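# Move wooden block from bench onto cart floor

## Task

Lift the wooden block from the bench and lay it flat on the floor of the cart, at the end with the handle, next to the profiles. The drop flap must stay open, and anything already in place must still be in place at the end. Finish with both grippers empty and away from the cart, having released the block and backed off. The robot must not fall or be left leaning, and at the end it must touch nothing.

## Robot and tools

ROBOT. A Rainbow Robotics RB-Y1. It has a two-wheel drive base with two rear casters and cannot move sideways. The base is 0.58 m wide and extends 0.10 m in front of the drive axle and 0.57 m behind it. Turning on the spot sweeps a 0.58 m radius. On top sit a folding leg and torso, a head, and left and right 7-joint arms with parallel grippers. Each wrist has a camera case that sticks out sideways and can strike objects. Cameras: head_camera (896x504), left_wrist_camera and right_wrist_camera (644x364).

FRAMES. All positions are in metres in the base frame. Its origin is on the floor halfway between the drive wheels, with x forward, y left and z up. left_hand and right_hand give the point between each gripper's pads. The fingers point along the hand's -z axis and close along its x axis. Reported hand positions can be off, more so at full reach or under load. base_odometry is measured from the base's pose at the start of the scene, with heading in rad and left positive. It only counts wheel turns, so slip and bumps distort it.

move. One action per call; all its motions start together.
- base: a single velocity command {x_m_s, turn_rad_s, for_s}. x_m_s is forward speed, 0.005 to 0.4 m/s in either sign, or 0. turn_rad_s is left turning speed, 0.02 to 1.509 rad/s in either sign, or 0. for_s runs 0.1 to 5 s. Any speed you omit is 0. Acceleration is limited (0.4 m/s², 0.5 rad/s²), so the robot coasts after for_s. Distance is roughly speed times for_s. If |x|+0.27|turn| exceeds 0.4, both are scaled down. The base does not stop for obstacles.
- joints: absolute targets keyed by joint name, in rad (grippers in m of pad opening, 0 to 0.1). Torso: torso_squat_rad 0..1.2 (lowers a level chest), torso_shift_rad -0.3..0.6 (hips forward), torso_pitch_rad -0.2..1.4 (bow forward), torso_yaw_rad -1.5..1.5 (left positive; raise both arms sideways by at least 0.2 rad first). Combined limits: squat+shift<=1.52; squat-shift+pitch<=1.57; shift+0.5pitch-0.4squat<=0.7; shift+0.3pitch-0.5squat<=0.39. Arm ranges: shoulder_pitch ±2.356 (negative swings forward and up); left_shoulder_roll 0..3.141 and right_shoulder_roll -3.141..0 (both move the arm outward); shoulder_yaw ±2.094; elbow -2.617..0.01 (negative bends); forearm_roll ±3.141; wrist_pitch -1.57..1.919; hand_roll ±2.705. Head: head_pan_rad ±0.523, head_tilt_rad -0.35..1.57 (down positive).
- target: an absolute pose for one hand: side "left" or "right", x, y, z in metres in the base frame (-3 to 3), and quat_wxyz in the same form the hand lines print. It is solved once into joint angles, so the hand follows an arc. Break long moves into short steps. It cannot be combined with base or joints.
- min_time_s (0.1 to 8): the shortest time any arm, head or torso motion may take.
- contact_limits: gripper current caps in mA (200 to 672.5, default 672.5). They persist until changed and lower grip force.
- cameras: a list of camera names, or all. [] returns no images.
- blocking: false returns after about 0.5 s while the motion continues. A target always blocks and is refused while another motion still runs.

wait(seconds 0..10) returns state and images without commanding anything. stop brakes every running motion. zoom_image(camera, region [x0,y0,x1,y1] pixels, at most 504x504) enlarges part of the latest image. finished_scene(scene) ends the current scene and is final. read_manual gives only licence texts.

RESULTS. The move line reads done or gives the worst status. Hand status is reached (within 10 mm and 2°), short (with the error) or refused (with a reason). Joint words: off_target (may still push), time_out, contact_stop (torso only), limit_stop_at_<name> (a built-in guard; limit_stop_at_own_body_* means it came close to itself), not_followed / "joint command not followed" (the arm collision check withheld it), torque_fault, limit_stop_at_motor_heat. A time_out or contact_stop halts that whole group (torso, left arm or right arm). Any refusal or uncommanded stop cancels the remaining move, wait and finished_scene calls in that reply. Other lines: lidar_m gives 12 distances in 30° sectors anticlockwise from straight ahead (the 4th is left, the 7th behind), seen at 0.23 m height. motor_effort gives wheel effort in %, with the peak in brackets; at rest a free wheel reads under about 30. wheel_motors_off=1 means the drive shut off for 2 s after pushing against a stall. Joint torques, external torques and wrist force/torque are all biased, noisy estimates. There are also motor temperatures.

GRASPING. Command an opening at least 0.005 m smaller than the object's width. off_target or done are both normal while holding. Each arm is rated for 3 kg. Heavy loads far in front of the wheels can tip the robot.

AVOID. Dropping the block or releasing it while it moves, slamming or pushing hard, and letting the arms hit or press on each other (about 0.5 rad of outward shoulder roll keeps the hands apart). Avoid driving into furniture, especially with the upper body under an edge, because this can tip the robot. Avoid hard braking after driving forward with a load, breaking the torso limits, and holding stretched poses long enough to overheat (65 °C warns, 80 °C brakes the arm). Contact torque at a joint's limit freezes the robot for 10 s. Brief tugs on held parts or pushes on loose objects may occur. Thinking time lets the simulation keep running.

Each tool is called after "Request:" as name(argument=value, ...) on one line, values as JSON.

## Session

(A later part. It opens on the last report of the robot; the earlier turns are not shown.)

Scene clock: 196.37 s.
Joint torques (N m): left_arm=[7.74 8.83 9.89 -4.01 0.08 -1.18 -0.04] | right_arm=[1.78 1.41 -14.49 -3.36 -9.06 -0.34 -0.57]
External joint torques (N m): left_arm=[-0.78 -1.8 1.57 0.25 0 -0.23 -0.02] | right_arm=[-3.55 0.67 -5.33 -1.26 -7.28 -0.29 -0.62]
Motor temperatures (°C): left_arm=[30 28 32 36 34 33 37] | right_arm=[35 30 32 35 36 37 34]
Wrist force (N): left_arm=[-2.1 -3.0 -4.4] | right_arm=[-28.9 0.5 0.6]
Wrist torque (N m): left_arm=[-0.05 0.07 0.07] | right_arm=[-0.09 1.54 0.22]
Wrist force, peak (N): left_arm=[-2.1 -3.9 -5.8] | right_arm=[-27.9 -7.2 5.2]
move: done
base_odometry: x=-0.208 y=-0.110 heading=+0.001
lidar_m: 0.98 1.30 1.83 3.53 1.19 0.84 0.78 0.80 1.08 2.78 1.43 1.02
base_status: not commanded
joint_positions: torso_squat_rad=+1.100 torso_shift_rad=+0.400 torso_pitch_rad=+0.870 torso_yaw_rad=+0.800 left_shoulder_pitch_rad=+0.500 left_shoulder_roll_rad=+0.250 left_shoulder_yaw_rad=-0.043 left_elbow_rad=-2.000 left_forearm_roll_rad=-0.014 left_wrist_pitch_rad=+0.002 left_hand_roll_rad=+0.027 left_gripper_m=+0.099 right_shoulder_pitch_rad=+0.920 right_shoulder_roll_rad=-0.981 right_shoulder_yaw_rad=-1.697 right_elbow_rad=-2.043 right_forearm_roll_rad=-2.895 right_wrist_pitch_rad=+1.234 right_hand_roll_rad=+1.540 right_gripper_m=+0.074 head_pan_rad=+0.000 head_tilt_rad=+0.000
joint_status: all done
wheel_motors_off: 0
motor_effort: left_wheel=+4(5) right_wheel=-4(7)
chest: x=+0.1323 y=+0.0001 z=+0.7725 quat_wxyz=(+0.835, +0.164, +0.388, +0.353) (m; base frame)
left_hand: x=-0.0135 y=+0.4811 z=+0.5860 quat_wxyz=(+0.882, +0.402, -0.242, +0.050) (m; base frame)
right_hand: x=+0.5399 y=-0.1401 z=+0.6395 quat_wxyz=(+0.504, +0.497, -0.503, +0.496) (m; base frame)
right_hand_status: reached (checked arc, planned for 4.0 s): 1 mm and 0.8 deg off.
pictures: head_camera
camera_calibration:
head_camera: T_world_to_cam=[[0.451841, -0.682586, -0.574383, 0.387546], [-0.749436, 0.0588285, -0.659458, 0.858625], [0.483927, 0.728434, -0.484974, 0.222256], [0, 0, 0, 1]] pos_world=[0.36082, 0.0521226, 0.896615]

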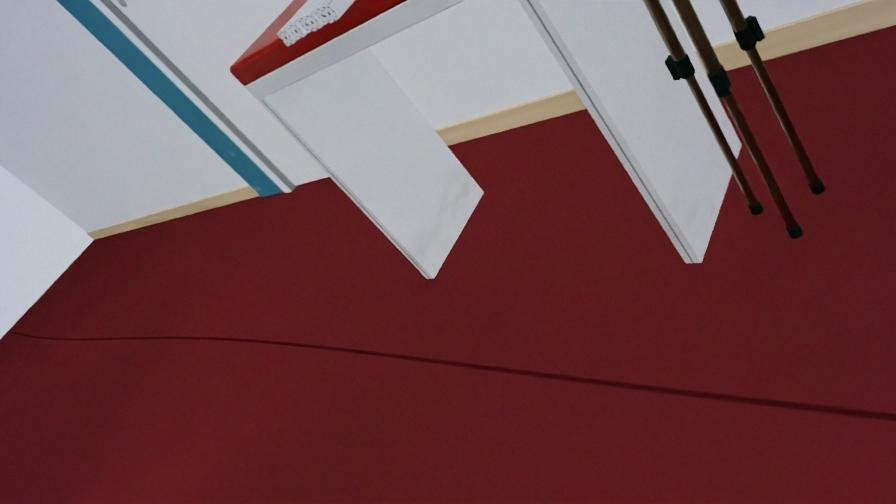

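Request:
move(joints={"head_pan_rad":-0.523,"head_tilt_rad":0.3}, cameras=["head_camera"])

Request:
move(target={"side":"right","x":0.50,"y":-0.12,"z":0.31,"quat_wxyz":[0.5337,0.4639,-0.4639,0.5337]}, min_time_s=4, cameras=["head_camera","left_wrist_camera"])

Scene clock: 199.57 s.
Joint torques (N m): left_arm=[7.42 8.86 9.59 -3.97 0.08 -1.24 -0.08] | right_arm=[1.63 1.69 -14.38 -3.44 -8.95 -0.46 -0.62]
External joint torques (N m): left_arm=[-1.09 -1.76 1.27 0.29 0 -0.29 -0.06] | right_arm=[-3.71 0.95 -5.22 -1.34 -7.18 -0.41 -0.67]
Motor temperatures (°C): left_arm=[30 28 32 36 34 33 37] | right_arm=[35 30 32 35 37 37 34]
Wrist force (N): left_arm=[-2.2 -3.2 -5.0] | right_arm=[-28.6 0.9 0.6]
Wrist torque (N m): left_arm=[-0.01 0.03 0.12] | right_arm=[-0.16 1.61 0.20]
Wrist force, peak (N): left_arm=[-2.3 -3.2 -6.0] | right_arm=[-29.0 0.4 0.8]
move: done
base_odometry: x=-0.208 y=-0.110 heading=+0.001
lidar_m: 0.97 1.28 1.82 3.54 1.19 0.85 0.77 0.80 1.08 2.79 1.42 1.02
base_status: not commanded
joint_positions: torso_squat_rad=+1.100 torso_shift_rad=+0.400 torso_pitch_rad=+0.870 torso_yaw_rad=+0.800 left_shoulder_pitch_rad=+0.500 left_shoulder_roll_rad=+0.250 left_shoulder_yaw_rad=-0.043 left_elbow_rad=-2.000 left_forearm_roll_rad=-0.014 left_wrist_pitch_rad=+0.002 left_hand_roll_rad=+0.027 left_gripper_m=+0.099 right_shoulder_pitch_rad=+0.920 right_shoulder_roll_rad=-0.981 right_shoulder_yaw_rad=-1.697 right_elbow_rad=-2.043 right_forearm_roll_rad=-2.895 right_wrist_pitch_rad=+1.234 right_hand_roll_rad=+1.540 right_gripper_m=+0.074 head_pan_rad=-0.523 head_tilt_rad=+0.300
joint_status: all done
wheel_motors_off: 0
motor_effort: left_wheel=+5(5) right_wheel=-5(6)
chest: x=+0.1323 y=+0.0001 z=+0.7725 quat_wxyz=(+0.835, +0.164, +0.388, +0.353) (m; base frame)
left_hand: x=-0.0135 y=+0.4811 z=+0.5860 quat_wxyz=(+0.882, +0.402, -0.242, +0.050) (m; base frame)
right_hand: x=+0.5399 y=-0.1401 z=+0.6395 quat_wxyz=(+0.504, +0.497, -0.503, +0.496) (m; base frame)
pictures: head_camera
camera_calibration:
head_camera: T_world_to_cam=[[0.160478, -0.958399, -0.236047, 0.176883], [-0.895503, -0.040794, -0.443182, 0.710888], [0.415116, 0.282502, -0.864796, 0.587574], [0, 0, 0, 1]] pos_world=[0.364305, 0.0325339, 0.864937]

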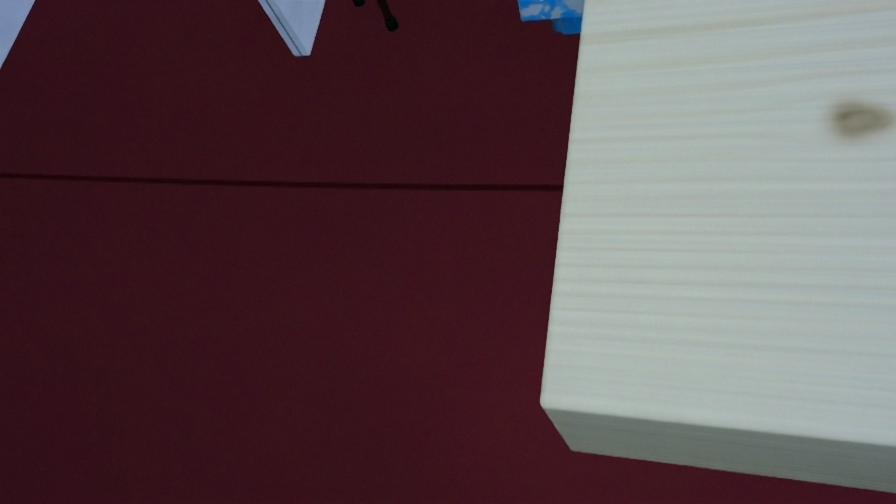

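Scene clock: 203.90 s.
Joint torques (N m): left_arm=[7.67 8.83 9.54 -3.83 0.07 -1.2 -0.11] | right_arm=[-2.2 -9.32 -7.62 -10.15 -6.48 6.35 -0.13]
External joint torques (N m): left_arm=[-0.85 -1.79 1.22 0.43 -0.02 -0.25 -0.09] | right_arm=[-6 -3.14 -1.85 -6.37 -5.16 5.07 -0.18]
Motor temperatures (°C): left_arm=[30 28 32 36 34 32 37] | right_arm=[34 30 32 34 37 37 34]
Wrist force (N): left_arm=[-2.2 -2.5 -4.8] | right_arm=[-27.6 0.0 -3.4]
Wrist torque (N m): left_arm=[-0.07 0.01 0.09] | right_arm=[-0.14 1.64 0.17]
Wrist force, peak (N): left_arm=[-3.0 -3.5 -5.3] | right_arm=[-29.0 -0.4 -3.2]
move: done
base_odometry: x=-0.208 y=-0.110 heading=+0.001
lidar_m: 0.97 1.28 1.81 3.56 1.18 0.85 0.77 0.81 1.09 2.79 1.42 1.01
base_status: not commanded
joint_positions: torso_squat_rad=+1.100 torso_shift_rad=+0.400 torso_pitch_rad=+0.870 torso_yaw_rad=+0.800 left_shoulder_pitch_rad=+0.500 left_shoulder_roll_rad=+0.250 left_shoulder_yaw_rad=-0.043 left_elbow_rad=-2.000 left_forearm_roll_rad=-0.014 left_wrist_pitch_rad=+0.002 left_hand_roll_rad=+0.027 left_gripper_m=+0.099 right_shoulder_pitch_rad=+0.430 right_shoulder_roll_rad=-1.158 right_shoulder_yaw_rad=-0.624 right_elbow_rad=-1.328 right_forearm_roll_rad=-2.627 right_wrist_pitch_rad=+1.273 right_hand_roll_rad=+2.318 right_gripper_m=+0.074 head_pan_rad=-0.523 head_tilt_rad=+0.300
joint_status: all done
wheel_motors_off: 0
motor_effort: left_wheel=+4(5) right_wheel=-4(7)
chest: x=+0.1323 y=+0.0001 z=+0.7725 quat_wxyz=(+0.835, +0.164, +0.388, +0.353) (m; base frame)
left_hand: x=-0.0135 y=+0.4811 z=+0.5860 quat_wxyz=(+0.882, +0.402, -0.242, +0.050) (m; base frame)
right_hand: x=+0.4995 y=-0.1209 z=+0.3093 quat_wxyz=(+0.537, +0.461, -0.462, +0.535) (m; base frame)
right_hand_status: reached (checked arc, planned for 4.0 s): 1 mm and 0.6 deg off.
pictures: head_camera, left_wrist_camera
camera_calibration:
head_camera: T_world_to_cam=[[0.160482, -0.958399, -0.236045, 0.176883], [-0.895496, -0.040794, -0.443195, 0.710894], [0.415129, 0.282502, -0.864789, 0.587572], [0, 0, 0, 1]] pos_world=[0.364298, 0.032534, 0.864943]
left_wrist_camera: T_world_to_cam=[[0.873805, -0.0817125, 0.479362, -0.230366], [0.0981483, -0.935857, -0.338437, 0.678932], [0.476268, 0.342776, -0.809736, 0.38855], [0, 0, 0, 1]] pos_world=[-0.0503953, 0.483373, 0.654827]

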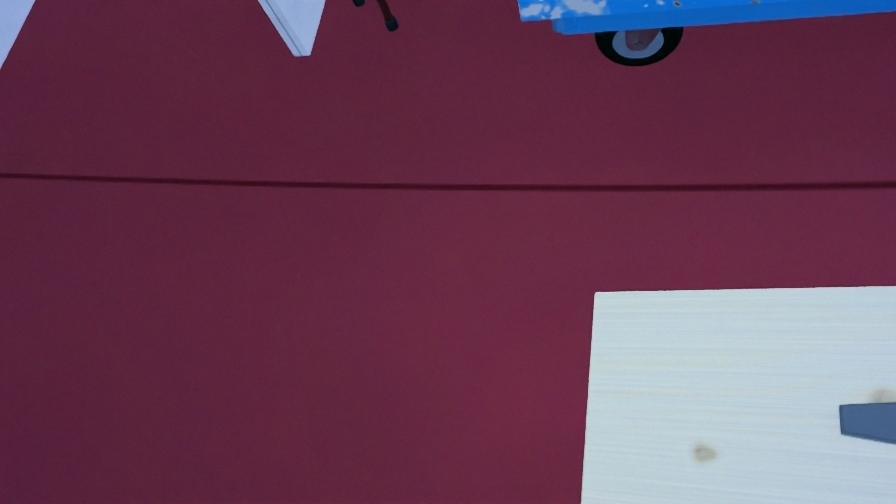

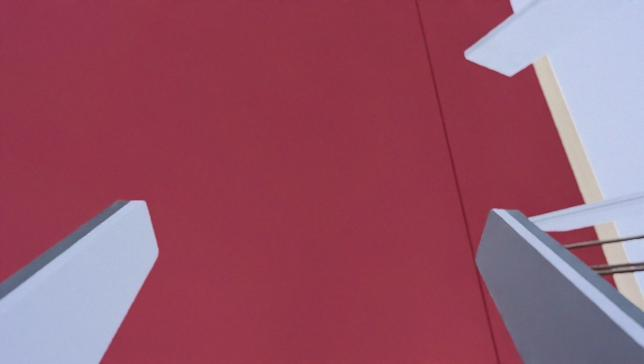

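Request:
move(joints={"torso_squat_rad":0.2,"torso_shift_rad":0.1,"torso_pitch_rad":0.72}, min_time_s=4, cameras=["head_camera"])

Request:
move(joints={"right_shoulder_pitch_rad":0.523,"right_shoulder_roll_rad":-1.604,"right_shoulder_yaw_rad":0.184,"right_elbow_rad":-1.223,"right_forearm_roll_rad":-0.423,"right_wrist_pitch_rad":-1.297,"right_hand_roll_rad":-0.102}, min_time_s=5, cameras=["head_camera"])

Scene clock: 232.30 s.
Joint torques (N m): left_arm=[5.94 8.15 8.86 -5.24 0.07 -1.48 -0.01] | right_arm=[-2.92 -11.9 -10.07 -10.57 -7.01 5.11 -0.14]
External joint torques (N m): left_arm=[-0.81 -1.71 1.11 0.46 -0.01 -0.28 0.01] | right_arm=[-5.51 -2.85 -3.2 -6.66 -5.53 4.06 -0.18]
Motor temperatures (°C): left_arm=[31 28 32 36 34 32 37] | right_arm=[34 30 32 33 37 38 34]
Wrist force (N): left_arm=[-2.6 -2.9 -5.0] | right_arm=[-27.8 4.2 -3.5]
Wrist torque (N m): left_arm=[0.02 0.03 0.16] | right_arm=[0.09 1.62 0.18]
Wrist force, peak (N): left_arm=[-2.3 -4.2 -5.6] | right_arm=[-29.9 1.3 -4.0]
move: done
base_odometry: x=-0.208 y=-0.110 heading=+0.001
lidar_m: 0.97 1.30 1.79 3.53 1.18 0.85 0.77 0.80 1.08 2.77 1.43 1.02
base_status: not commanded
joint_positions: torso_squat_rad=+0.200 torso_shift_rad=+0.100 torso_pitch_rad=+0.721 torso_yaw_rad=+0.800 left_shoulder_pitch_rad=+0.500 left_shoulder_roll_rad=+0.250 left_shoulder_yaw_rad=-0.043 left_elbow_rad=-2.000 left_forearm_roll_rad=-0.014 left_wrist_pitch_rad=+0.002 left_hand_roll_rad=+0.027 left_gripper_m=+0.099 right_shoulder_pitch_rad=+0.430 right_shoulder_roll_rad=-1.158 right_shoulder_yaw_rad=-0.624 right_elbow_rad=-1.328 right_forearm_roll_rad=-2.627 right_wrist_pitch_rad=+1.274 right_hand_roll_rad=+2.318 right_gripper_m=+0.074 head_pan_rad=-0.523 head_tilt_rad=+0.300
joint_status: all done
wheel_motors_off: 0
motor_effort: left_wheel=+6(7) right_wheel=+0(5)
chest: x=+0.0450 y=+0.0001 z=+1.1955 quat_wxyz=(+0.862, +0.137, +0.325, +0.364) (m; base frame)
left_hand: x=-0.0715 y=+0.4811 z=+0.9895 quat_wxyz=(+0.861, +0.397, -0.307, +0.080) (m; base frame)
right_hand: x=+0.4768 y=-0.1208 z=+0.7920 quat_wxyz=(+0.501, +0.420, -0.501, +0.567) (m; base frame)
pictures: head_camera
camera_calibration:
head_camera: T_world_to_cam=[[0.193783, -0.958395, -0.209588, 0.257681], [-0.819727, -0.0408099, -0.571299, 0.969928], [0.538977, 0.282513, -0.79353, 0.898924], [0, 0, 0, 1]] pos_world=[0.260642, 0.0325848, 1.32145]

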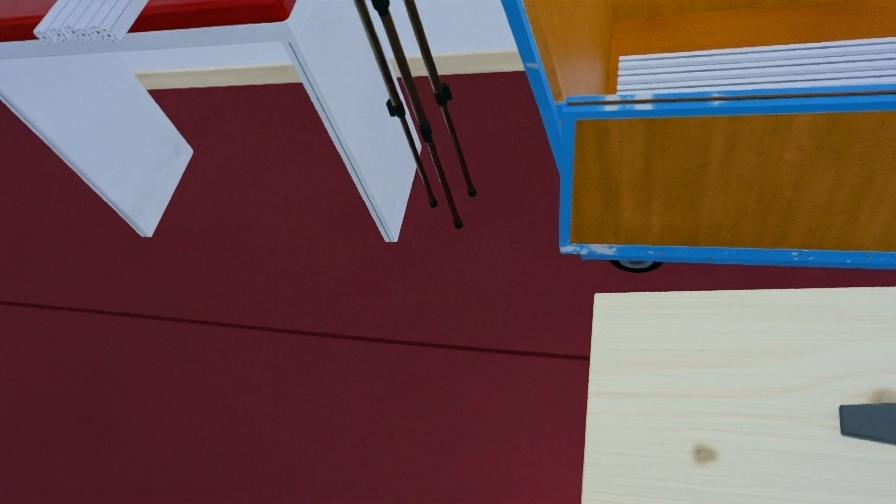

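Scene clock: 237.60 s.
Joint torques (N m): left_arm=[6.33 8.34 8.76 -5.34 -0.02 -1.36 -0.07] | right_arm=[-3.06 -12.13 -7.26 -5.51 -2.38 -8.64 -0.42]
External joint torques (N m): left_arm=[-0.42 -1.52 1.01 0.35 -0.1 -0.16 -0.05] | right_arm=[-3.83 -3.2 -3.45 -5.07 -1.95 -6.79 -0.47]
Motor temperatures (°C): left_arm=[31 28 32 36 34 32 37] | right_arm=[34 30 32 32 37 38 34]
Wrist force (N): left_arm=[-2.9 -2.5 -3.7] | right_arm=[-28.0 5.1 -3.5]
Wrist torque (N m): left_arm=[-0.05 0.01 0.08] | right_arm=[0.09 1.54 0.27]
Wrist force, peak (N): left_arm=[-3.7 -2.7 -5.5] | right_arm=[-27.7 7.2 -3.6]
move: done
base_odometry: x=-0.208 y=-0.110 heading=+0.001
lidar_m: 0.97 1.28 1.78 3.54 1.18 0.85 0.78 0.80 1.08 2.79 1.41 1.01
base_status: not commanded
joint_positions: torso_squat_rad=+0.200 torso_shift_rad=+0.100 torso_pitch_rad=+0.721 torso_yaw_rad=+0.800 left_shoulder_pitch_rad=+0.500 left_shoulder_roll_rad=+0.250 left_shoulder_yaw_rad=-0.043 left_elbow_rad=-2.000 left_forearm_roll_rad=-0.014 left_wrist_pitch_rad=+0.002 left_hand_roll_rad=+0.027 left_gripper_m=+0.099 right_shoulder_pitch_rad=+0.524 right_shoulder_roll_rad=-1.603 right_shoulder_yaw_rad=+0.185 right_elbow_rad=-1.222 right_forearm_roll_rad=-0.423 right_wrist_pitch_rad=-1.295 right_hand_roll_rad=-0.102 right_gripper_m=+0.074 head_pan_rad=-0.523 head_tilt_rad=+0.300
joint_status: all done
wheel_motors_off: 0
motor_effort: left_wheel=+5(6) right_wheel=-4(7)
chest: x=+0.0450 y=+0.0001 z=+1.1955 quat_wxyz=(+0.862, +0.137, +0.325, +0.364) (m; base frame)
left_hand: x=-0.0715 y=+0.4811 z=+0.9896 quat_wxyz=(+0.861, +0.398, -0.307, +0.080) (m; base frame)
right_hand: x=+0.4364 y=-0.1256 z=+0.7506 quat_wxyz=(+0.499, +0.422, -0.501, +0.567) (m; base frame)
pictures: head_camera
camera_calibration:
head_camera: T_world_to_cam=[[0.193753, -0.958371, -0.209724, 0.257785], [-0.819768, -0.040724, -0.571246, 0.969898], [0.538925, 0.282606, -0.793533, 0.898905], [0, 0, 0, 1]] pos_world=[0.260703, 0.0325156, 1.32142]

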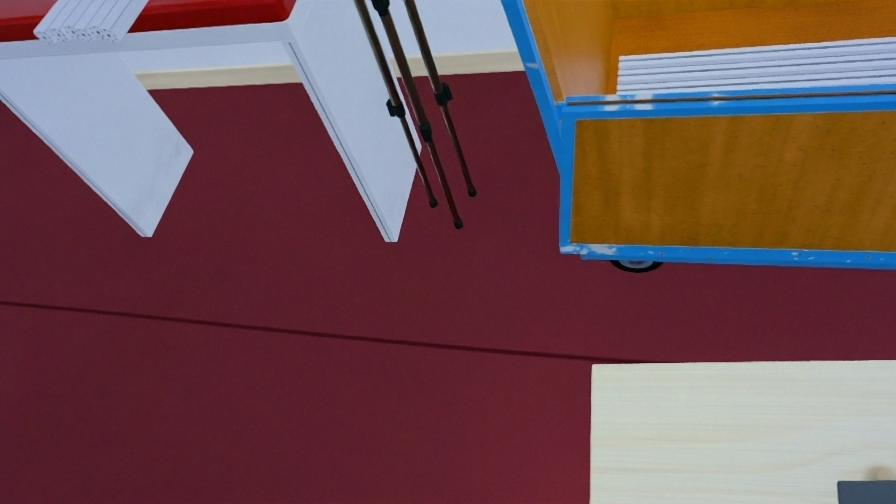

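Request:
move(base={"x_m_s":0.2,"for_s":3.5}, cameras=["head_camera","left_wrist_camera"])

Scene clock: 244.00 s.
Joint torques (N m): left_arm=[6.27 8.48 9.02 -5.26 -0.04 -1.47 -0.03] | right_arm=[-3.27 -10.44 -7.7 -6.18 -2.18 -8.78 -0.46]
External joint torques (N m): left_arm=[-0.48 -1.38 1.27 0.43 -0.12 -0.27 -0.01] | right_arm=[-4.04 -1.51 -3.89 -5.74 -1.76 -6.93 -0.51]
Motor temperatures (°C): left_arm=[31 28 32 36 34 32 37] | right_arm=[34 30 32 32 37 38 34]
Wrist force (N): left_arm=[-2.3 -2.1 -4.5] | right_arm=[-28.2 5.4 -3.7]
Wrist torque (N m): left_arm=[-0.10 0.08 0.12] | right_arm=[0.06 1.53 0.27]
Wrist force, peak (N): left_arm=[-3.5 -2.8 -5.4] | right_arm=[-29.2 4.4 -3.9]
move: done
base_odometry: x=+0.493 y=-0.110 heading=+0.001
lidar_m: 0.27 0.29 0.71 3.76 2.20 1.59 1.46 1.53 2.04 4.73 0.41 0.28
base_status: done (sent for 3.5 of 3.5 s)
joint_positions: torso_squat_rad=+0.200 torso_shift_rad=+0.100 torso_pitch_rad=+0.721 torso_yaw_rad=+0.800 left_shoulder_pitch_rad=+0.500 left_shoulder_roll_rad=+0.250 left_shoulder_yaw_rad=-0.043 left_elbow_rad=-2.000 left_forearm_roll_rad=-0.014 left_wrist_pitch_rad=+0.002 left_hand_roll_rad=+0.027 left_gripper_m=+0.099 right_shoulder_pitch_rad=+0.524 right_shoulder_roll_rad=-1.603 right_shoulder_yaw_rad=+0.185 right_elbow_rad=-1.222 right_forearm_roll_rad=-0.423 right_wrist_pitch_rad=-1.295 right_hand_roll_rad=-0.102 right_gripper_m=+0.074 head_pan_rad=-0.523 head_tilt_rad=+0.300
joint_status: not commanded
wheel_motors_off: 0
motor_effort: left_wheel=+4(28) right_wheel=-5(33)
chest: x=+0.0450 y=+0.0001 z=+1.1955 quat_wxyz=(+0.862, +0.137, +0.325, +0.364) (m; base frame)
left_hand: x=-0.0715 y=+0.4811 z=+0.9895 quat_wxyz=(+0.861, +0.398, -0.307, +0.080) (m; base frame)
right_hand: x=+0.4365 y=-0.1257 z=+0.7506 quat_wxyz=(+0.499, +0.422, -0.501, +0.567) (m; base frame)
pictures: head_camera, left_wrist_camera
camera_calibration:
head_camera: T_world_to_cam=[[0.193776, -0.958375, -0.209688, 0.257756], [-0.819746, -0.0407548, -0.571275, 0.969931], [0.53895, 0.28259, -0.793521, 0.898898], [0, 0, 0, 1]] pos_world=[0.26069, 0.0325363, 1.32144]
left_wrist_camera: T_world_to_cam=[[0.792887, -0.0818084, 0.603853, -0.502072], [0.147311, -0.935823, -0.320209, 0.806689], [0.591295, 0.342844, -0.729951, 0.672127], [0, 0, 0, 1]] pos_world=[-0.118174, 0.48341, 1.05211]

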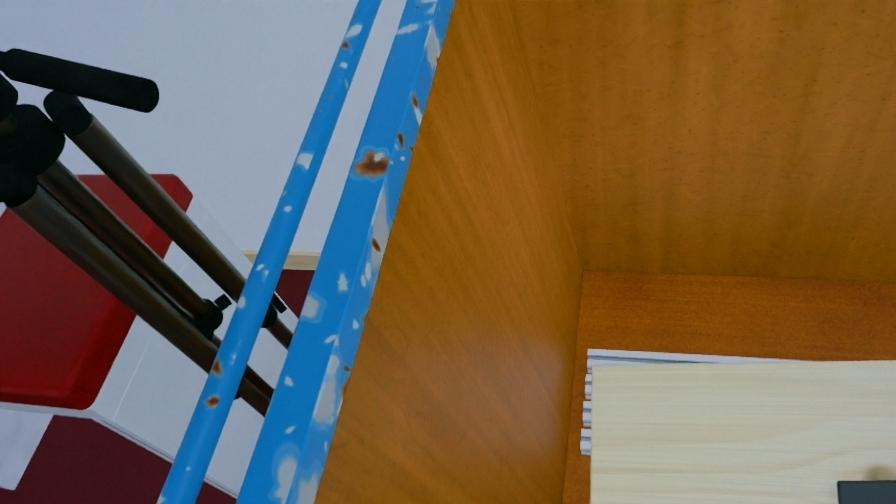

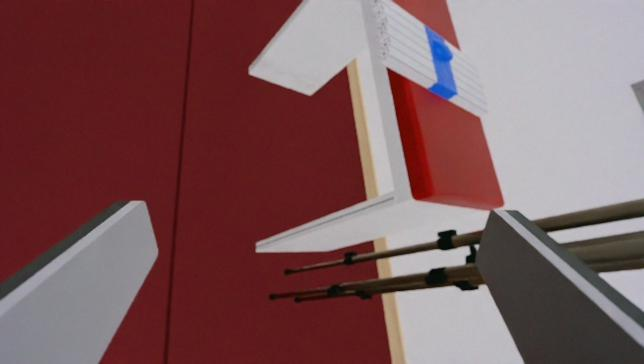

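Request:
move(joints={"head_pan_rad":-0.5,"head_tilt_rad":0.8}, cameras=["head_camera"])

Scene clock: 245.77 s.
Joint torques (N m): left_arm=[6.51 7.77 9.05 -5.37 0 -1.48 -0.04] | right_arm=[-3.3 -10.3 -8.4 -6.09 -2.25 -8.69 -0.46]
External joint torques (N m): left_arm=[-0.24 -2.09 1.3 0.32 -0.08 -0.28 -0.02] | right_arm=[-4.07 -1.37 -4.58 -5.66 -1.82 -6.84 -0.51]
Motor temperatures (°C): left_arm=[31 28 32 36 34 32 37] | right_arm=[34 30 32 32 37 38 34]
Wrist force (N): left_arm=[-2.9 -2.8 -5.5] | right_arm=[-27.8 4.6 -3.7]
Wrist torque (N m): left_arm=[-0.01 -0.05 0.15] | right_arm=[0.09 1.57 0.26]
Wrist force, peak (N): left_arm=[-2.9 -3.4 -5.3] | right_arm=[-28.2 5.2 -3.2]
move: done
base_odometry: x=+0.493 y=-0.110 heading=+0.001
lidar_m: 0.26 0.29 0.69 3.76 2.22 1.58 1.48 1.52 2.04 4.70 0.39 0.29
base_status: not commanded
joint_positions: torso_squat_rad=+0.200 torso_shift_rad=+0.100 torso_pitch_rad=+0.721 torso_yaw_rad=+0.800 left_shoulder_pitch_rad=+0.500 left_shoulder_roll_rad=+0.250 left_shoulder_yaw_rad=-0.043 left_elbow_rad=-2.000 left_forearm_roll_rad=-0.014 left_wrist_pitch_rad=+0.002 left_hand_roll_rad=+0.027 left_gripper_m=+0.099 right_shoulder_pitch_rad=+0.524 right_shoulder_roll_rad=-1.603 right_shoulder_yaw_rad=+0.185 right_elbow_rad=-1.222 right_forearm_roll_rad=-0.423 right_wrist_pitch_rad=-1.295 right_hand_roll_rad=-0.102 right_gripper_m=+0.074 head_pan_rad=-0.500 head_tilt_rad=+0.800
joint_status: all done
wheel_motors_off: 0
motor_effort: left_wheel=+5(5) right_wheel=-5(6)
chest: x=+0.0450 y=+0.0001 z=+1.1955 quat_wxyz=(+0.862, +0.137, +0.325, +0.364) (m; base frame)
left_hand: x=-0.0715 y=+0.4811 z=+0.9895 quat_wxyz=(+0.861, +0.398, -0.307, +0.080) (m; base frame)
right_hand: x=+0.4365 y=-0.1257 z=+0.7506 quat_wxyz=(+0.499, +0.422, -0.501, +0.567) (m; base frame)
pictures: head_camera
camera_calibration:
head_camera: T_world_to_cam=[[0.197981, -0.956192, -0.21564, 0.26488], [-0.977077, -0.174949, -0.121303, 0.400705], [0.0782627, 0.234712, -0.968909, 1.22082], [0, 0, 0, 1]] pos_world=[0.243534, 0.0368384, 1.28859]

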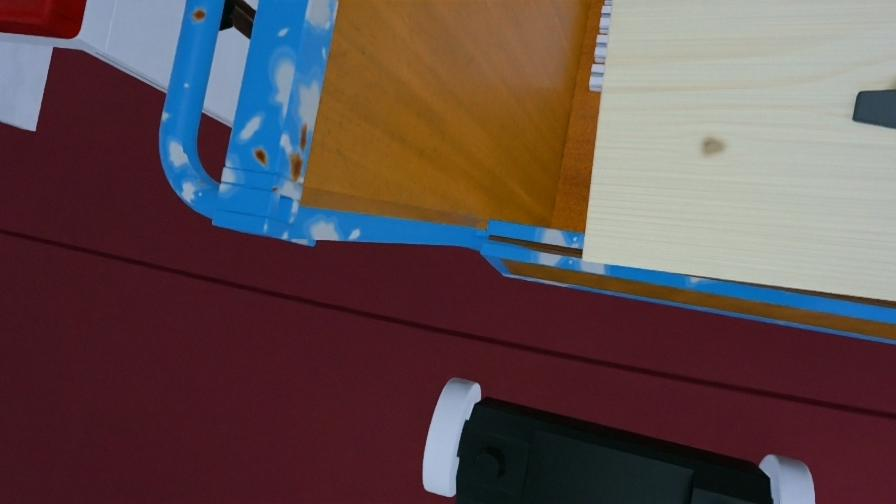

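Request:
move(joints={"torso_squat_rad":0.55,"torso_shift_rad":0.24,"torso_pitch_rad":0.87}, min_time_s=3, cameras=["head_camera","right_wrist_camera"])

Scene clock: 251.57 s.
Joint torques (N m): left_arm=[8.3 9.2 9.4 -3.98 0.03 -1.2 -0.08] | right_arm=[10.96 -5.39 7.51 5.57 12.96 8.32 8.97]
External joint torques (N m): left_arm=[-0.2 -1.42 1.09 0.29 -0.06 -0.24 -0.07] | right_arm=[9.1 0.88 10.1 6.62 13.12 10.22 8.92]
Motor temperatures (°C): left_arm=[31 28 32 36 34 32 37] | right_arm=[34 30 32 32 37 39 34]
Wrist force (N): left_arm=[-2.5 -2.9 -5.4] | right_arm=[32.0 -34.5 9.8]
Wrist torque (N m): left_arm=[-0.03 0.00 0.11] | right_arm=[-2.02 -2.31 -9.55]
Wrist force, peak (N): left_arm=[-2.3 -3.2 -5.8] | right_arm=[31.2 -37.7 14.6]
move: done
base_odometry: x=+0.493 y=-0.110 heading=+0.001
lidar_m: 0.26 0.28 0.69 3.77 2.22 1.59 1.47 1.53 2.05 4.72 0.40 0.28
base_status: not commanded
joint_positions: torso_squat_rad=+0.550 torso_shift_rad=+0.240 torso_pitch_rad=+0.869 torso_yaw_rad=+0.800 left_shoulder_pitch_rad=+0.500 left_shoulder_roll_rad=+0.250 left_shoulder_yaw_rad=-0.043 left_elbow_rad=-2.000 left_forearm_roll_rad=-0.014 left_wrist_pitch_rad=+0.002 left_hand_roll_rad=+0.027 left_gripper_m=+0.099 right_shoulder_pitch_rad=+0.521 right_shoulder_roll_rad=-1.604 right_shoulder_yaw_rad=+0.181 right_elbow_rad=-1.225 right_forearm_roll_rad=-0.426 right_wrist_pitch_rad=-1.300 right_hand_roll_rad=-0.104 right_gripper_m=+0.098 head_pan_rad=-0.500 head_tilt_rad=+0.800
joint_status: all done
wheel_motors_off: 0
motor_effort: left_wheel=-7(8) right_wheel=-10(11)
chest: x=+0.1500 y=+0.0001 z=+1.0600 quat_wxyz=(+0.836, +0.164, +0.388, +0.353) (m; base frame)
left_hand: x=+0.0045 y=+0.4811 z=+0.8733 quat_wxyz=(+0.882, +0.402, -0.242, +0.050) (m; base frame)
right_hand: x=+0.4742 y=-0.1235 z=+0.5649 quat_wxyz=(+0.533, +0.464, -0.467, +0.531) (m; base frame)
pictures: head_camera, right_wrist_camera
camera_calibration:
head_camera: T_world_to_cam=[[0.163978, -0.956242, -0.242306, 0.248226], [-0.9843, -0.174866, 0.0239822, 0.333934], [-0.0653039, 0.23457, -0.969903, 1.10385], [0, 0, 0, 1]] pos_world=[0.360074, 0.0368273, 1.12277]
right_wrist_camera: T_world_to_cam=[[0.0302183, -0.105689, -0.99394, 0.532804], [-0.863655, -0.503346, 0.0272653, 0.359056], [-0.503177, 0.857597, -0.106489, 0.476859], [0, 0, 0, 1]] pos_world=[0.533945, -0.171912, 0.570566]

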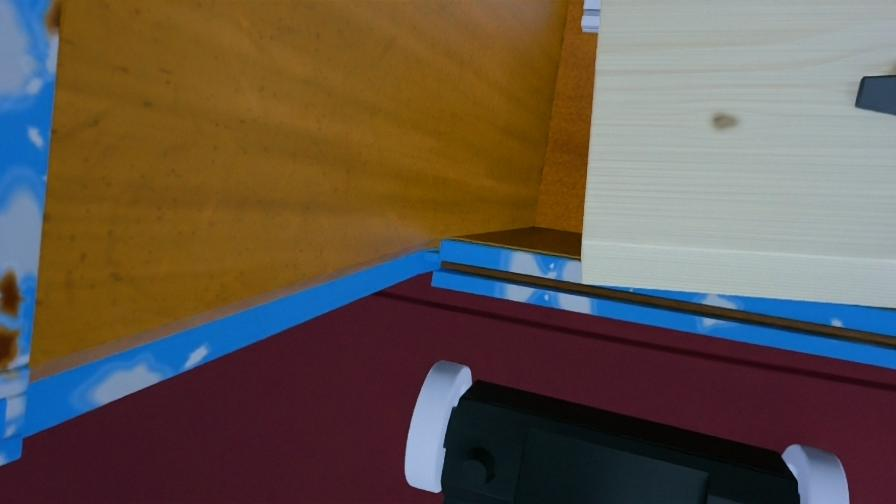

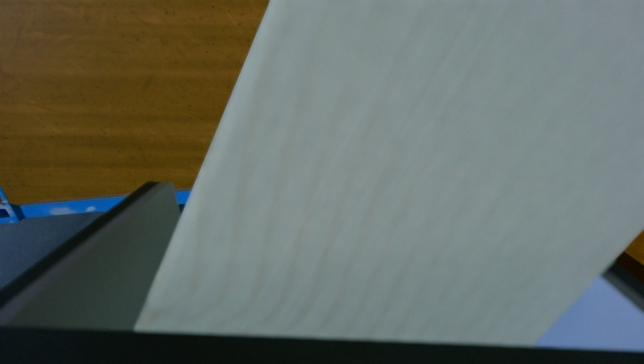

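Request:
move(joints={"torso_squat_rad":0.47,"torso_shift_rad":0.208,"torso_pitch_rad":0.87}, min_time_s=3, cameras=["head_camera","right_wrist_camera"])

Scene clock: 256.17 s.
Joint torques (N m): left_arm=[8.06 8.84 9.45 -3.92 0.12 -1.13 -0.04] | right_arm=[2.1 -5.05 -2.18 -5.04 1.27 -5.29 0.9]
External joint torques (N m): left_arm=[-0.46 -1.78 1.13 0.33 0.04 -0.18 -0.02] | right_arm=[0.17 1.14 0.34 -4.01 1.42 -3.39 0.85]
Motor temperatures (°C): left_arm=[31 28 32 36 34 32 37] | right_arm=[34 30 32 32 37 39 34]
Wrist force (N): left_arm=[-2.4 -3.3 -5.4] | right_arm=[-20.3 -4.6 2.9]
Wrist torque (N m): left_arm=[0.01 0.00 0.12] | right_arm=[-0.54 -0.14 -0.81]
Wrist force, peak (N): left_arm=[-1.7 -4.0 -6.0] | right_arm=[32.5 -34.3 9.8]
move: done
base_odometry: x=+0.493 y=-0.110 heading=+0.001
lidar_m: 0.26 0.28 0.68 3.77 2.21 1.59 1.48 1.53 2.04 4.72 0.40 0.27
base_status: not commanded
joint_positions: torso_squat_rad=+0.470 torso_shift_rad=+0.208 torso_pitch_rad=+0.871 torso_yaw_rad=+0.800 left_shoulder_pitch_rad=+0.500 left_shoulder_roll_rad=+0.250 left_shoulder_yaw_rad=-0.043 left_elbow_rad=-2.000 left_forearm_roll_rad=-0.014 left_wrist_pitch_rad=+0.002 left_hand_roll_rad=+0.027 left_gripper_m=+0.099 right_shoulder_pitch_rad=+0.523 right_shoulder_roll_rad=-1.604 right_shoulder_yaw_rad=+0.184 right_elbow_rad=-1.222 right_forearm_roll_rad=-0.423 right_wrist_pitch_rad=-1.296 right_hand_roll_rad=-0.102 right_gripper_m=+0.093 head_pan_rad=-0.500 head_tilt_rad=+0.800
joint_status: all done
wheel_motors_off: 0
on_its_own: right_gripper_m moved -0.005 toward your old target +0.050
motor_effort: left_wheel=-2(8) right_wheel=-4(11)
chest: x=+0.1377 y=+0.0001 z=+1.0905 quat_wxyz=(+0.835, +0.164, +0.388, +0.353) (m; base frame)
left_hand: x=-0.0082 y=+0.4811 z=+0.9041 quat_wxyz=(+0.882, +0.402, -0.241, +0.050) (m; base frame)
right_hand: x=+0.4593 y=-0.1251 z=+0.5928 quat_wxyz=(+0.534, +0.463, -0.464, +0.534) (m; base frame)
pictures: head_camera, right_wrist_camera
camera_calibration:
head_camera: T_world_to_cam=[[0.163581, -0.956221, -0.242658, 0.258078], [-0.984247, -0.174912, 0.0257557, 0.319135], [-0.0670719, 0.234623, -0.96977, 1.13273], [0, 0, 0, 1]] pos_world=[0.347866, 0.0368349, 1.1529]
right_wrist_camera: T_world_to_cam=[[0.0290604, -0.114136, -0.99304, 0.559799], [-0.861516, -0.506655, 0.0330212, 0.339842], [-0.506897, 0.854561, -0.113053, 0.478977], [0, 0, 0, 1]] pos_world=[0.519304, -0.173239, 0.598831]

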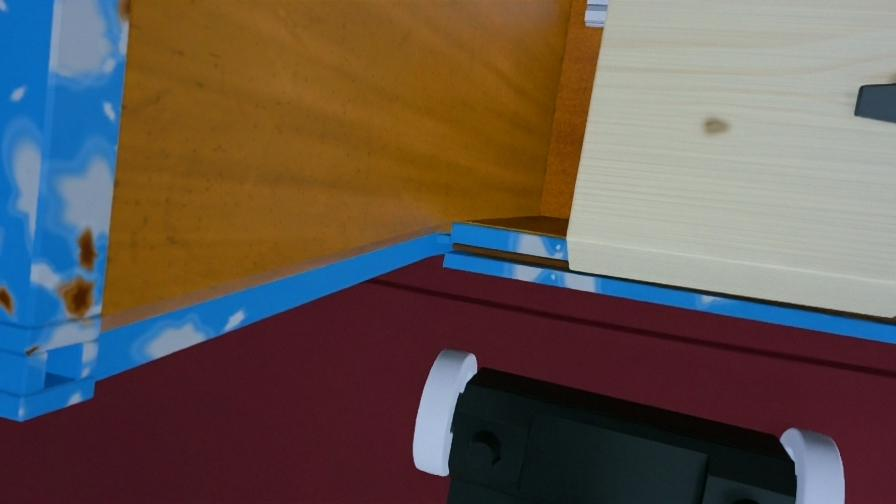

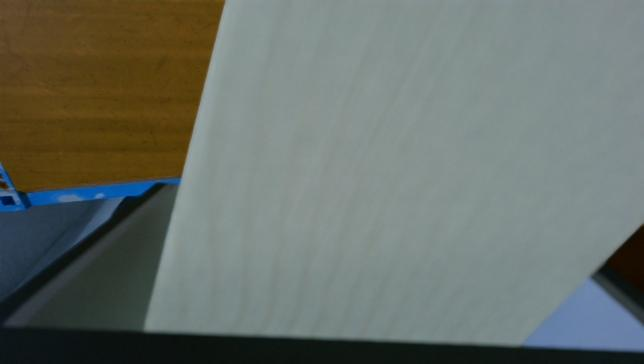

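Request:
move(joints={"torso_squat_rad":0.38,"torso_shift_rad":0.17,"torso_pitch_rad":0.84}, min_time_s=3, cameras=["head_camera","right_wrist_camera"])

Scene clock: 260.57 s.
Joint torques (N m): left_arm=[7.55 8.73 9.43 -4.25 0.02 -1.26 -0.06] | right_arm=[1.49 -5.92 -3.35 -4.77 0.51 -5.66 0.78]
External joint torques (N m): left_arm=[-0.63 -1.76 1.21 0.3 -0.06 -0.26 -0.05] | right_arm=[-0.21 0.84 -0.57 -3.86 0.73 -3.77 0.73]
Motor temperatures (°C): left_arm=[31 28 32 36 34 32 37] | right_arm=[34 30 32 32 37 38 34]
Wrist force (N): left_arm=[-2.3 -3.5 -5.1] | right_arm=[-20.0 -1.1 -2.2]
Wrist torque (N m): left_arm=[0.05 0.02 0.11] | right_arm=[-0.49 0.19 -0.57]
Wrist force, peak (N): left_arm=[-2.2 -3.5 -6.5] | right_arm=[-21.3 -2.6 0.9]
move: done
base_odometry: x=+0.493 y=-0.110 heading=+0.001
lidar_m: 0.26 0.28 0.68 3.77 2.21 1.59 1.46 1.53 2.06 4.70 0.40 0.29
base_status: not commanded
joint_positions: torso_squat_rad=+0.380 torso_shift_rad=+0.170 torso_pitch_rad=+0.841 torso_yaw_rad=+0.800 left_shoulder_pitch_rad=+0.500 left_shoulder_roll_rad=+0.250 left_shoulder_yaw_rad=-0.043 left_elbow_rad=-2.000 left_forearm_roll_rad=-0.014 left_wrist_pitch_rad=+0.002 left_hand_roll_rad=+0.027 left_gripper_m=+0.099 right_shoulder_pitch_rad=+0.523 right_shoulder_roll_rad=-1.604 right_shoulder_yaw_rad=+0.184 right_elbow_rad=-1.222 right_forearm_roll_rad=-0.423 right_wrist_pitch_rad=-1.296 right_hand_roll_rad=-0.102 right_gripper_m=+0.082 head_pan_rad=-0.500 head_tilt_rad=+0.800
joint_status: all done
wheel_motors_off: 0
on_its_own: right_gripper_m moved -0.011 toward your old target +0.050
motor_effort: left_wheel=-1(4) right_wheel=-4(7)
chest: x=+0.1127 y=+0.0001 z=+1.1275 quat_wxyz=(+0.841, +0.159, +0.376, +0.355) (m; base frame)
left_hand: x=-0.0275 y=+0.4811 z=+0.9369 quat_wxyz=(+0.878, +0.402, -0.254, +0.056) (m; base frame)
right_hand: x=+0.4490 y=-0.1252 z=+0.6396 quat_wxyz=(+0.527, +0.455, -0.472, +0.541) (m; base frame)
pictures: head_camera, right_wrist_camera
camera_calibration:
head_camera: T_world_to_cam=[[0.17079, -0.956211, -0.237678, 0.264725], [-0.984574, -0.174931, -0.00372155, 0.326883], [-0.0380187, 0.234647, -0.971337, 1.16548], [0, 0, 0, 1]] pos_world=[0.320938, 0.0368389, 1.19621]
right_wrist_camera: T_world_to_cam=[[0.0586361, -0.114339, -0.99171, 0.592442], [-0.861996, -0.50686, 0.00747154, 0.345897], [-0.503512, 0.854412, -0.12828, 0.487241], [0, 0, 0, 1]] pos_world=[0.508755, -0.173245, 0.647449]

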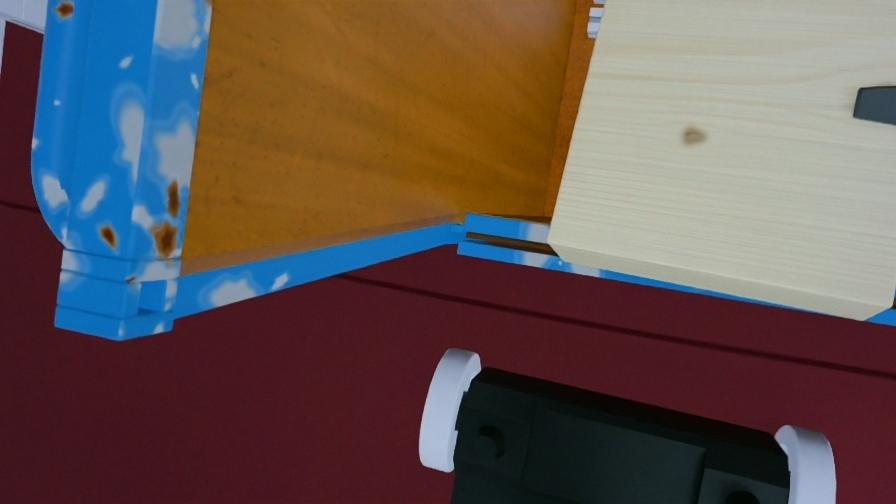

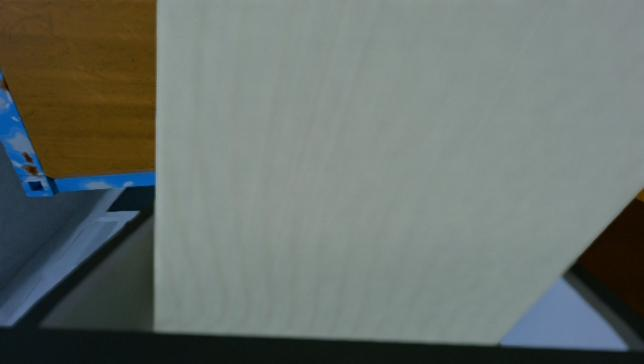

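Request:
move(joints={"torso_squat_rad":0.2,"torso_shift_rad":0.1,"torso_pitch_rad":0.77}, min_time_s=3, cameras=["head_camera","right_wrist_camera"])

Scene clock: 264.63 s.
Joint torques (N m): left_arm=[6.81 8.61 9.47 -4.79 0.03 -1.26 -0.06] | right_arm=[-1.51 -7.04 -5.69 -6.37 -1.93 -8.61 -0.73]
External joint torques (N m): left_arm=[-0.55 -1.53 1.51 0.44 -0.05 -0.14 -0.04] | right_arm=[-2.66 1 -2.29 -5.74 -1.59 -6.74 -0.78]
Motor temperatures (°C): left_arm=[31 28 32 36 34 32 37] | right_arm=[34 30 32 31 37 39 34]
Wrist force (N): left_arm=[-3.0 -2.5 -5.2] | right_arm=[-27.7 3.3 -3.4]
Wrist torque (N m): left_arm=[-0.06 -0.05 0.11] | right_arm=[-0.11 1.72 1.05]
Wrist force, peak (N): left_arm=[-3.4 -3.4 -5.6] | right_arm=[-28.5 3.8 -3.4]
move: done
base_odometry: x=+0.493 y=-0.110 heading=+0.001
lidar_m: 0.26 0.28 0.70 3.75 2.21 1.58 1.47 1.53 2.05 4.71 0.39 0.29
base_status: not commanded
joint_positions: torso_squat_rad=+0.200 torso_shift_rad=+0.100 torso_pitch_rad=+0.771 torso_yaw_rad=+0.800 left_shoulder_pitch_rad=+0.500 left_shoulder_roll_rad=+0.250 left_shoulder_yaw_rad=-0.043 left_elbow_rad=-2.000 left_forearm_roll_rad=-0.014 left_wrist_pitch_rad=+0.002 left_hand_roll_rad=+0.027 left_gripper_m=+0.099 right_shoulder_pitch_rad=+0.524 right_shoulder_roll_rad=-1.604 right_shoulder_yaw_rad=+0.185 right_elbow_rad=-1.222 right_forearm_roll_rad=-0.423 right_wrist_pitch_rad=-1.295 right_hand_roll_rad=-0.102 right_gripper_m=+0.076 head_pan_rad=-0.500 head_tilt_rad=+0.800
joint_status: all done
wheel_motors_off: 0
on_its_own: right_gripper_m moved -0.007 toward your old target +0.050
motor_effort: left_wheel=+0(2) right_wheel=-3(5)
chest: x=+0.0563 y=+0.0001 z=+1.1850 quat_wxyz=(+0.853, +0.146, +0.346, +0.361) (m; base frame)
left_hand: x=-0.0703 y=+0.4811 z=+0.9851 quat_wxyz=(+0.869, +0.399, -0.285, +0.070) (m; base frame)
right_hand: x=+0.4255 y=-0.1255 z=+0.7213 quat_wxyz=(+0.511, +0.436, -0.489, +0.557) (m; base frame)
pictures: head_camera, right_wrist_camera
camera_calibration:
head_camera: T_world_to_cam=[[0.186965, -0.956205, -0.225204, 0.272335], [-0.981915, -0.174949, -0.072363, 0.352773], [0.0297947, 0.23466, -0.971621, 1.21571], [0, 0, 0, 1]] pos_world=[0.259254, 0.0368467, 1.26807]
right_wrist_camera: T_world_to_cam=[[0.127605, -0.116131, -0.985003, 0.640385], [-0.860083, -0.50754, -0.0515835, 0.366535], [-0.493938, 0.853766, -0.164647, 0.50824], [0, 0, 0, 1]] pos_world=[0.484574, -0.173519, 0.733368]

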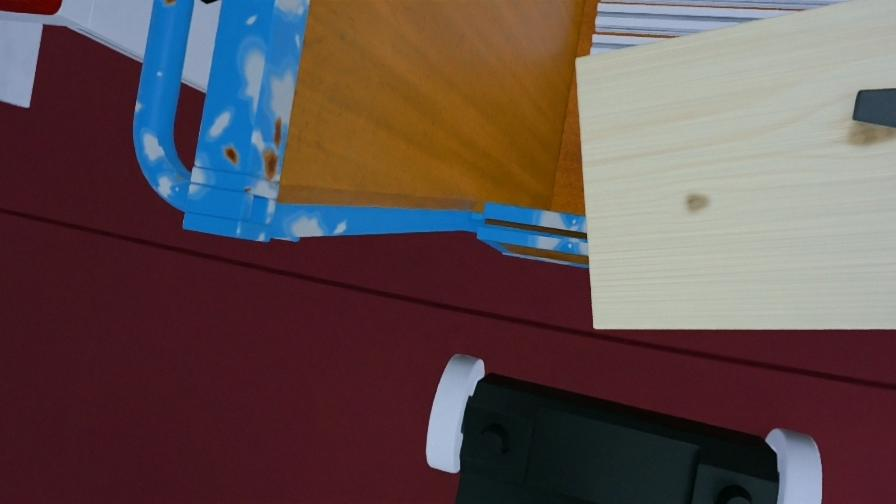

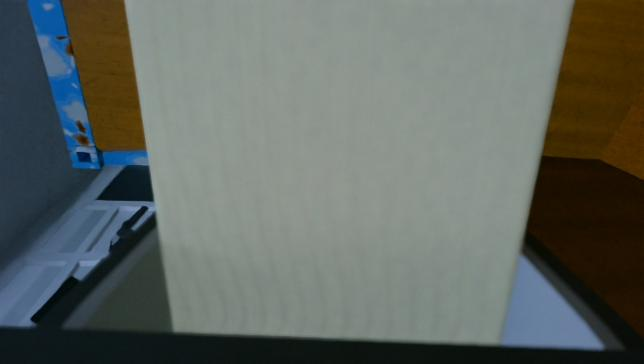

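Request:
move(joints={"torso_pitch_rad":0.87}, min_time_s=2, cameras=[])

Request:
move(target={"side":"right","x":0.55,"y":-0.125,"z":0.70,"quat_wxyz":[0.5849,0.3975,-0.5238,0.4750]}, min_time_s=4, cameras=["head_camera","right_wrist_camera"])

Scene clock: 275.60 s.
Joint torques (N m): left_arm=[7.89 8.95 9.7 -4.03 0.06 -1.18 -0.05] | right_arm=[3.8 -5.55 -0.16 3.12 3.02 4.74 1.04]
External joint torques (N m): left_arm=[-0.62 -1.67 1.38 0.24 -0.02 -0.22 -0.04] | right_arm=[1.84 0.68 2.38 4.04 3.18 6.71 0.99]
Motor temperatures (°C): left_arm=[31 28 32 36 34 32 37] | right_arm=[34 30 32 31 36 39 34]
Wrist force (N): left_arm=[-2.0 -2.6 -5.4] | right_arm=[4.2 -5.0 7.5]
Wrist torque (N m): left_arm=[-0.07 0.06 0.12] | right_arm=[-0.93 -4.61 -1.57]
Wrist force, peak (N): left_arm=[-1.9 -3.6 -5.8] | right_arm=[-28.4 2.9 -3.9]
move: done
base_odometry: x=+0.493 y=-0.110 heading=+0.001
lidar_m: 0.26 0.29 0.71 3.78 2.22 1.59 1.47 1.52 2.03 4.72 0.40 0.28
base_status: not commanded
joint_positions: torso_squat_rad=+0.200 torso_shift_rad=+0.100 torso_pitch_rad=+0.870 torso_yaw_rad=+0.800 left_shoulder_pitch_rad=+0.500 left_shoulder_roll_rad=+0.250 left_shoulder_yaw_rad=-0.043 left_elbow_rad=-2.000 left_forearm_roll_rad=-0.014 left_wrist_pitch_rad=+0.002 left_hand_roll_rad=+0.027 left_gripper_m=+0.099 right_shoulder_pitch_rad=+0.522 right_shoulder_roll_rad=-1.604 right_shoulder_yaw_rad=+0.183 right_elbow_rad=-1.224 right_forearm_roll_rad=-0.424 right_wrist_pitch_rad=-1.299 right_hand_roll_rad=-0.102 right_gripper_m=+0.074 head_pan_rad=-0.500 head_tilt_rad=+0.800
joint_status: all done
wheel_motors_off: 0
motor_effort: left_wheel=+0(3) right_wheel=-3(6)
chest: x=+0.0769 y=+0.0000 z=+1.1627 quat_wxyz=(+0.835, +0.164, +0.388, +0.353) (m; base frame)
left_hand: x=-0.0687 y=+0.4811 z=+0.9763 quat_wxyz=(+0.882, +0.402, -0.242, +0.050) (m; base frame)
right_hand: x=+0.3992 y=-0.1244 z=+0.6665 quat_wxyz=(+0.533, +0.465, -0.465, +0.533) (m; base frame)
pictures: none
No camera images: "cameras" was empty.

Scene clock: 279.93 s.
Joint torques (N m): left_arm=[8.01 9.05 9.74 -4.09 -0.02 -1.12 -0.02] | right_arm=[-5.66 -11.16 -11.25 -3.35 -3.29 -8.42 -1.68]
External joint torques (N m): left_arm=[-0.51 -1.58 1.42 0.16 -0.1 -0.17 -0.01] | right_arm=[-4.01 -4.01 -6.83 -3.98 -2.78 -6.6 -1.73]
Motor temperatures (°C): left_arm=[31 28 32 36 34 32 37] | right_arm=[34 30 32 31 36 39 34]
Wrist force (N): left_arm=[-2.1 -3.4 -4.5] | right_arm=[-27.5 2.5 -4.2]
Wrist torque (N m): left_arm=[0.02 -0.02 0.10] | right_arm=[-0.44 1.56 1.33]
Wrist force, peak (N): left_arm=[-2.3 -3.4 -5.8] | right_arm=[-28.0 2.4 -3.6]
move: done
base_odometry: x=+0.493 y=-0.110 heading=+0.001
lidar_m: 0.27 0.28 0.68 3.77 2.20 1.58 1.46 1.52 2.05 4.71 0.39 0.27
base_status: not commanded
joint_positions: torso_squat_rad=+0.200 torso_shift_rad=+0.100 torso_pitch_rad=+0.871 torso_yaw_rad=+0.800 left_shoulder_pitch_rad=+0.500 left_shoulder_roll_rad=+0.250 left_shoulder_yaw_rad=-0.043 left_elbow_rad=-2.000 left_forearm_roll_rad=-0.014 left_wrist_pitch_rad=+0.002 left_hand_roll_rad=+0.027 left_gripper_m=+0.099 right_shoulder_pitch_rad=+0.607 right_shoulder_roll_rad=-1.755 right_shoulder_yaw_rad=-0.030 right_elbow_rad=-1.117 right_forearm_roll_rad=-0.686 right_wrist_pitch_rad=-1.270 right_hand_roll_rad=-0.271 right_gripper_m=+0.074 head_pan_rad=-0.500 head_tilt_rad=+0.800
joint_status: all done
wheel_motors_off: 0
motor_effort: left_wheel=+4(5) right_wheel=-3(5)
chest: x=+0.0774 y=+0.0000 z=+1.1624 quat_wxyz=(+0.835, +0.164, +0.388, +0.353) (m; base frame)
left_hand: x=-0.0686 y=+0.4811 z=+0.9762 quat_wxyz=(+0.882, +0.402, -0.241, +0.050) (m; base frame)
right_hand: x=+0.5491 y=-0.1259 z=+0.6979 quat_wxyz=(+0.587, +0.397, -0.522, +0.475) (m; base frame)
right_hand_status: reached (checked arc, planned for 4.0 s): 2 mm and 0.3 deg off.
pictures: head_camera, right_wrist_camera
camera_calibration:
head_camera: T_world_to_cam=[[0.163586, -0.956172, -0.242849, 0.285597], [-0.984238, -0.174952, 0.0258482, 0.257776], [-0.0672021, 0.234792, -0.96972, 1.19844], [0, 0, 0, 1]] pos_world=[0.287531, 0.036795, 1.22484]
right_wrist_camera: T_world_to_cam=[[0.0312549, -0.125242, -0.991634, 0.657886], [-0.956383, -0.292038, 0.00674011, 0.510772], [-0.290439, 0.948171, -0.128907, 0.440996], [0, 0, 0, 1]] pos_world=[0.596014, -0.18658, 0.705787]

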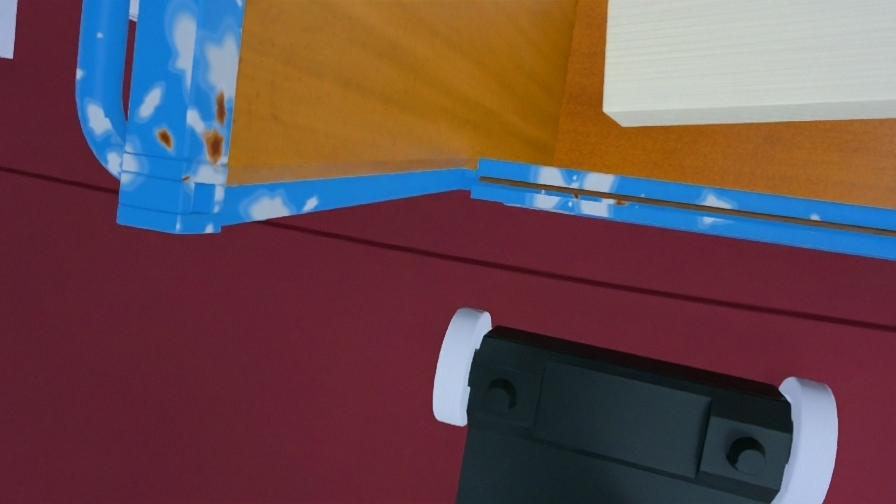

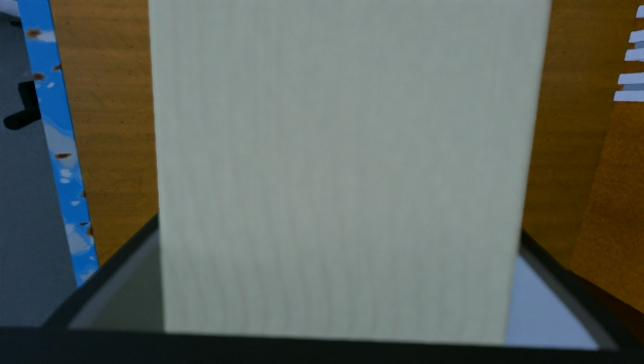

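Request:
move(joints={"head_pan_rad":-0.523,"head_tilt_rad":0.5}, cameras=["head_camera"])

Scene clock: 281.43 s.
Joint torques (N m): left_arm=[7.93 8.81 9.56 -3.86 0.1 -1.28 0.03] | right_arm=[-5.59 -11.22 -11.33 -3.36 -3.06 -8.43 -1.64]
External joint torques (N m): left_arm=[-0.59 -1.82 1.23 0.4 0.02 -0.33 0.04] | right_arm=[-3.94 -4.07 -6.9 -3.99 -2.55 -6.61 -1.69]
Motor temperatures (°C): left_arm=[31 28 32 36 34 32 37] | right_arm=[34 30 32 31 36 39 34]
Wrist force (N): left_arm=[-1.8 -2.5 -5.2] | right_arm=[-28.1 2.2 -3.4]
Wrist torque (N m): left_arm=[-0.06 0.04 0.10] | right_arm=[-0.45 1.47 1.31]
Wrist force, peak (N): left_arm=[-2.6 -3.4 -6.0] | right_arm=[-28.1 2.2 -3.4]
move: done
base_odometry: x=+0.493 y=-0.110 heading=+0.001
lidar_m: 0.26 0.27 0.70 3.76 2.22 1.59 1.46 1.54 2.03 4.71 0.39 0.29
base_status: not commanded
joint_positions: torso_squat_rad=+0.200 torso_shift_rad=+0.100 torso_pitch_rad=+0.871 torso_yaw_rad=+0.800 left_shoulder_pitch_rad=+0.500 left_shoulder_roll_rad=+0.250 left_shoulder_yaw_rad=-0.043 left_elbow_rad=-2.000 left_forearm_roll_rad=-0.014 left_wrist_pitch_rad=+0.002 left_hand_roll_rad=+0.027 left_gripper_m=+0.099 right_shoulder_pitch_rad=+0.607 right_shoulder_roll_rad=-1.755 right_shoulder_yaw_rad=-0.030 right_elbow_rad=-1.117 right_forearm_roll_rad=-0.686 right_wrist_pitch_rad=-1.270 right_hand_roll_rad=-0.271 right_gripper_m=+0.074 head_pan_rad=-0.523 head_tilt_rad=+0.500
joint_status: all done
wheel_motors_off: 0
motor_effort: left_wheel=+5(5) right_wheel=-4(5)
chest: x=+0.0774 y=+0.0000 z=+1.1624 quat_wxyz=(+0.835, +0.164, +0.388, +0.353) (m; base frame)
left_hand: x=-0.0686 y=+0.4811 z=+0.9762 quat_wxyz=(+0.882, +0.402, -0.241, +0.050) (m; base frame)
right_hand: x=+0.5491 y=-0.1259 z=+0.6979 quat_wxyz=(+0.587, +0.397, -0.522, +0.475) (m; base frame)
pictures: head_camera
camera_calibration:
head_camera: T_world_to_cam=[[0.155295, -0.960025, -0.232883, 0.274896], [-0.960935, -0.0921316, -0.260989, 0.617916], [0.2291, 0.264316, -0.93683, 1.08469], [0, 0, 0, 1]] pos_world=[0.302585, 0.0341361, 1.24146]

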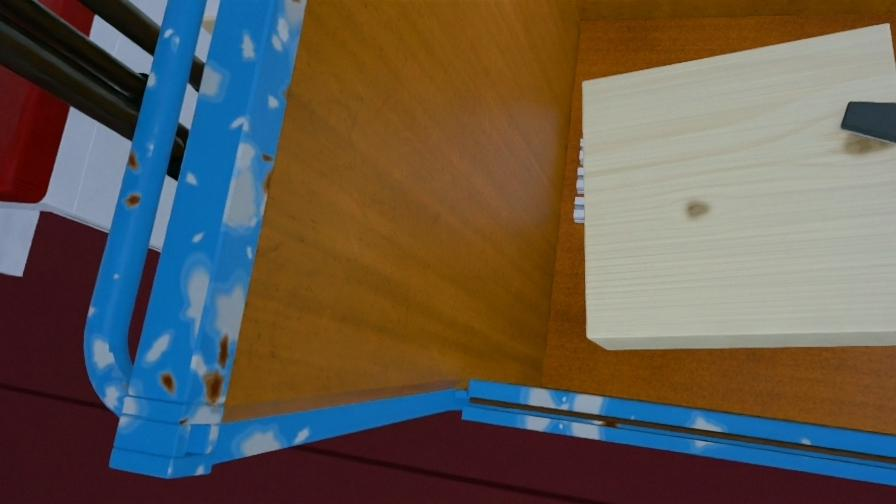

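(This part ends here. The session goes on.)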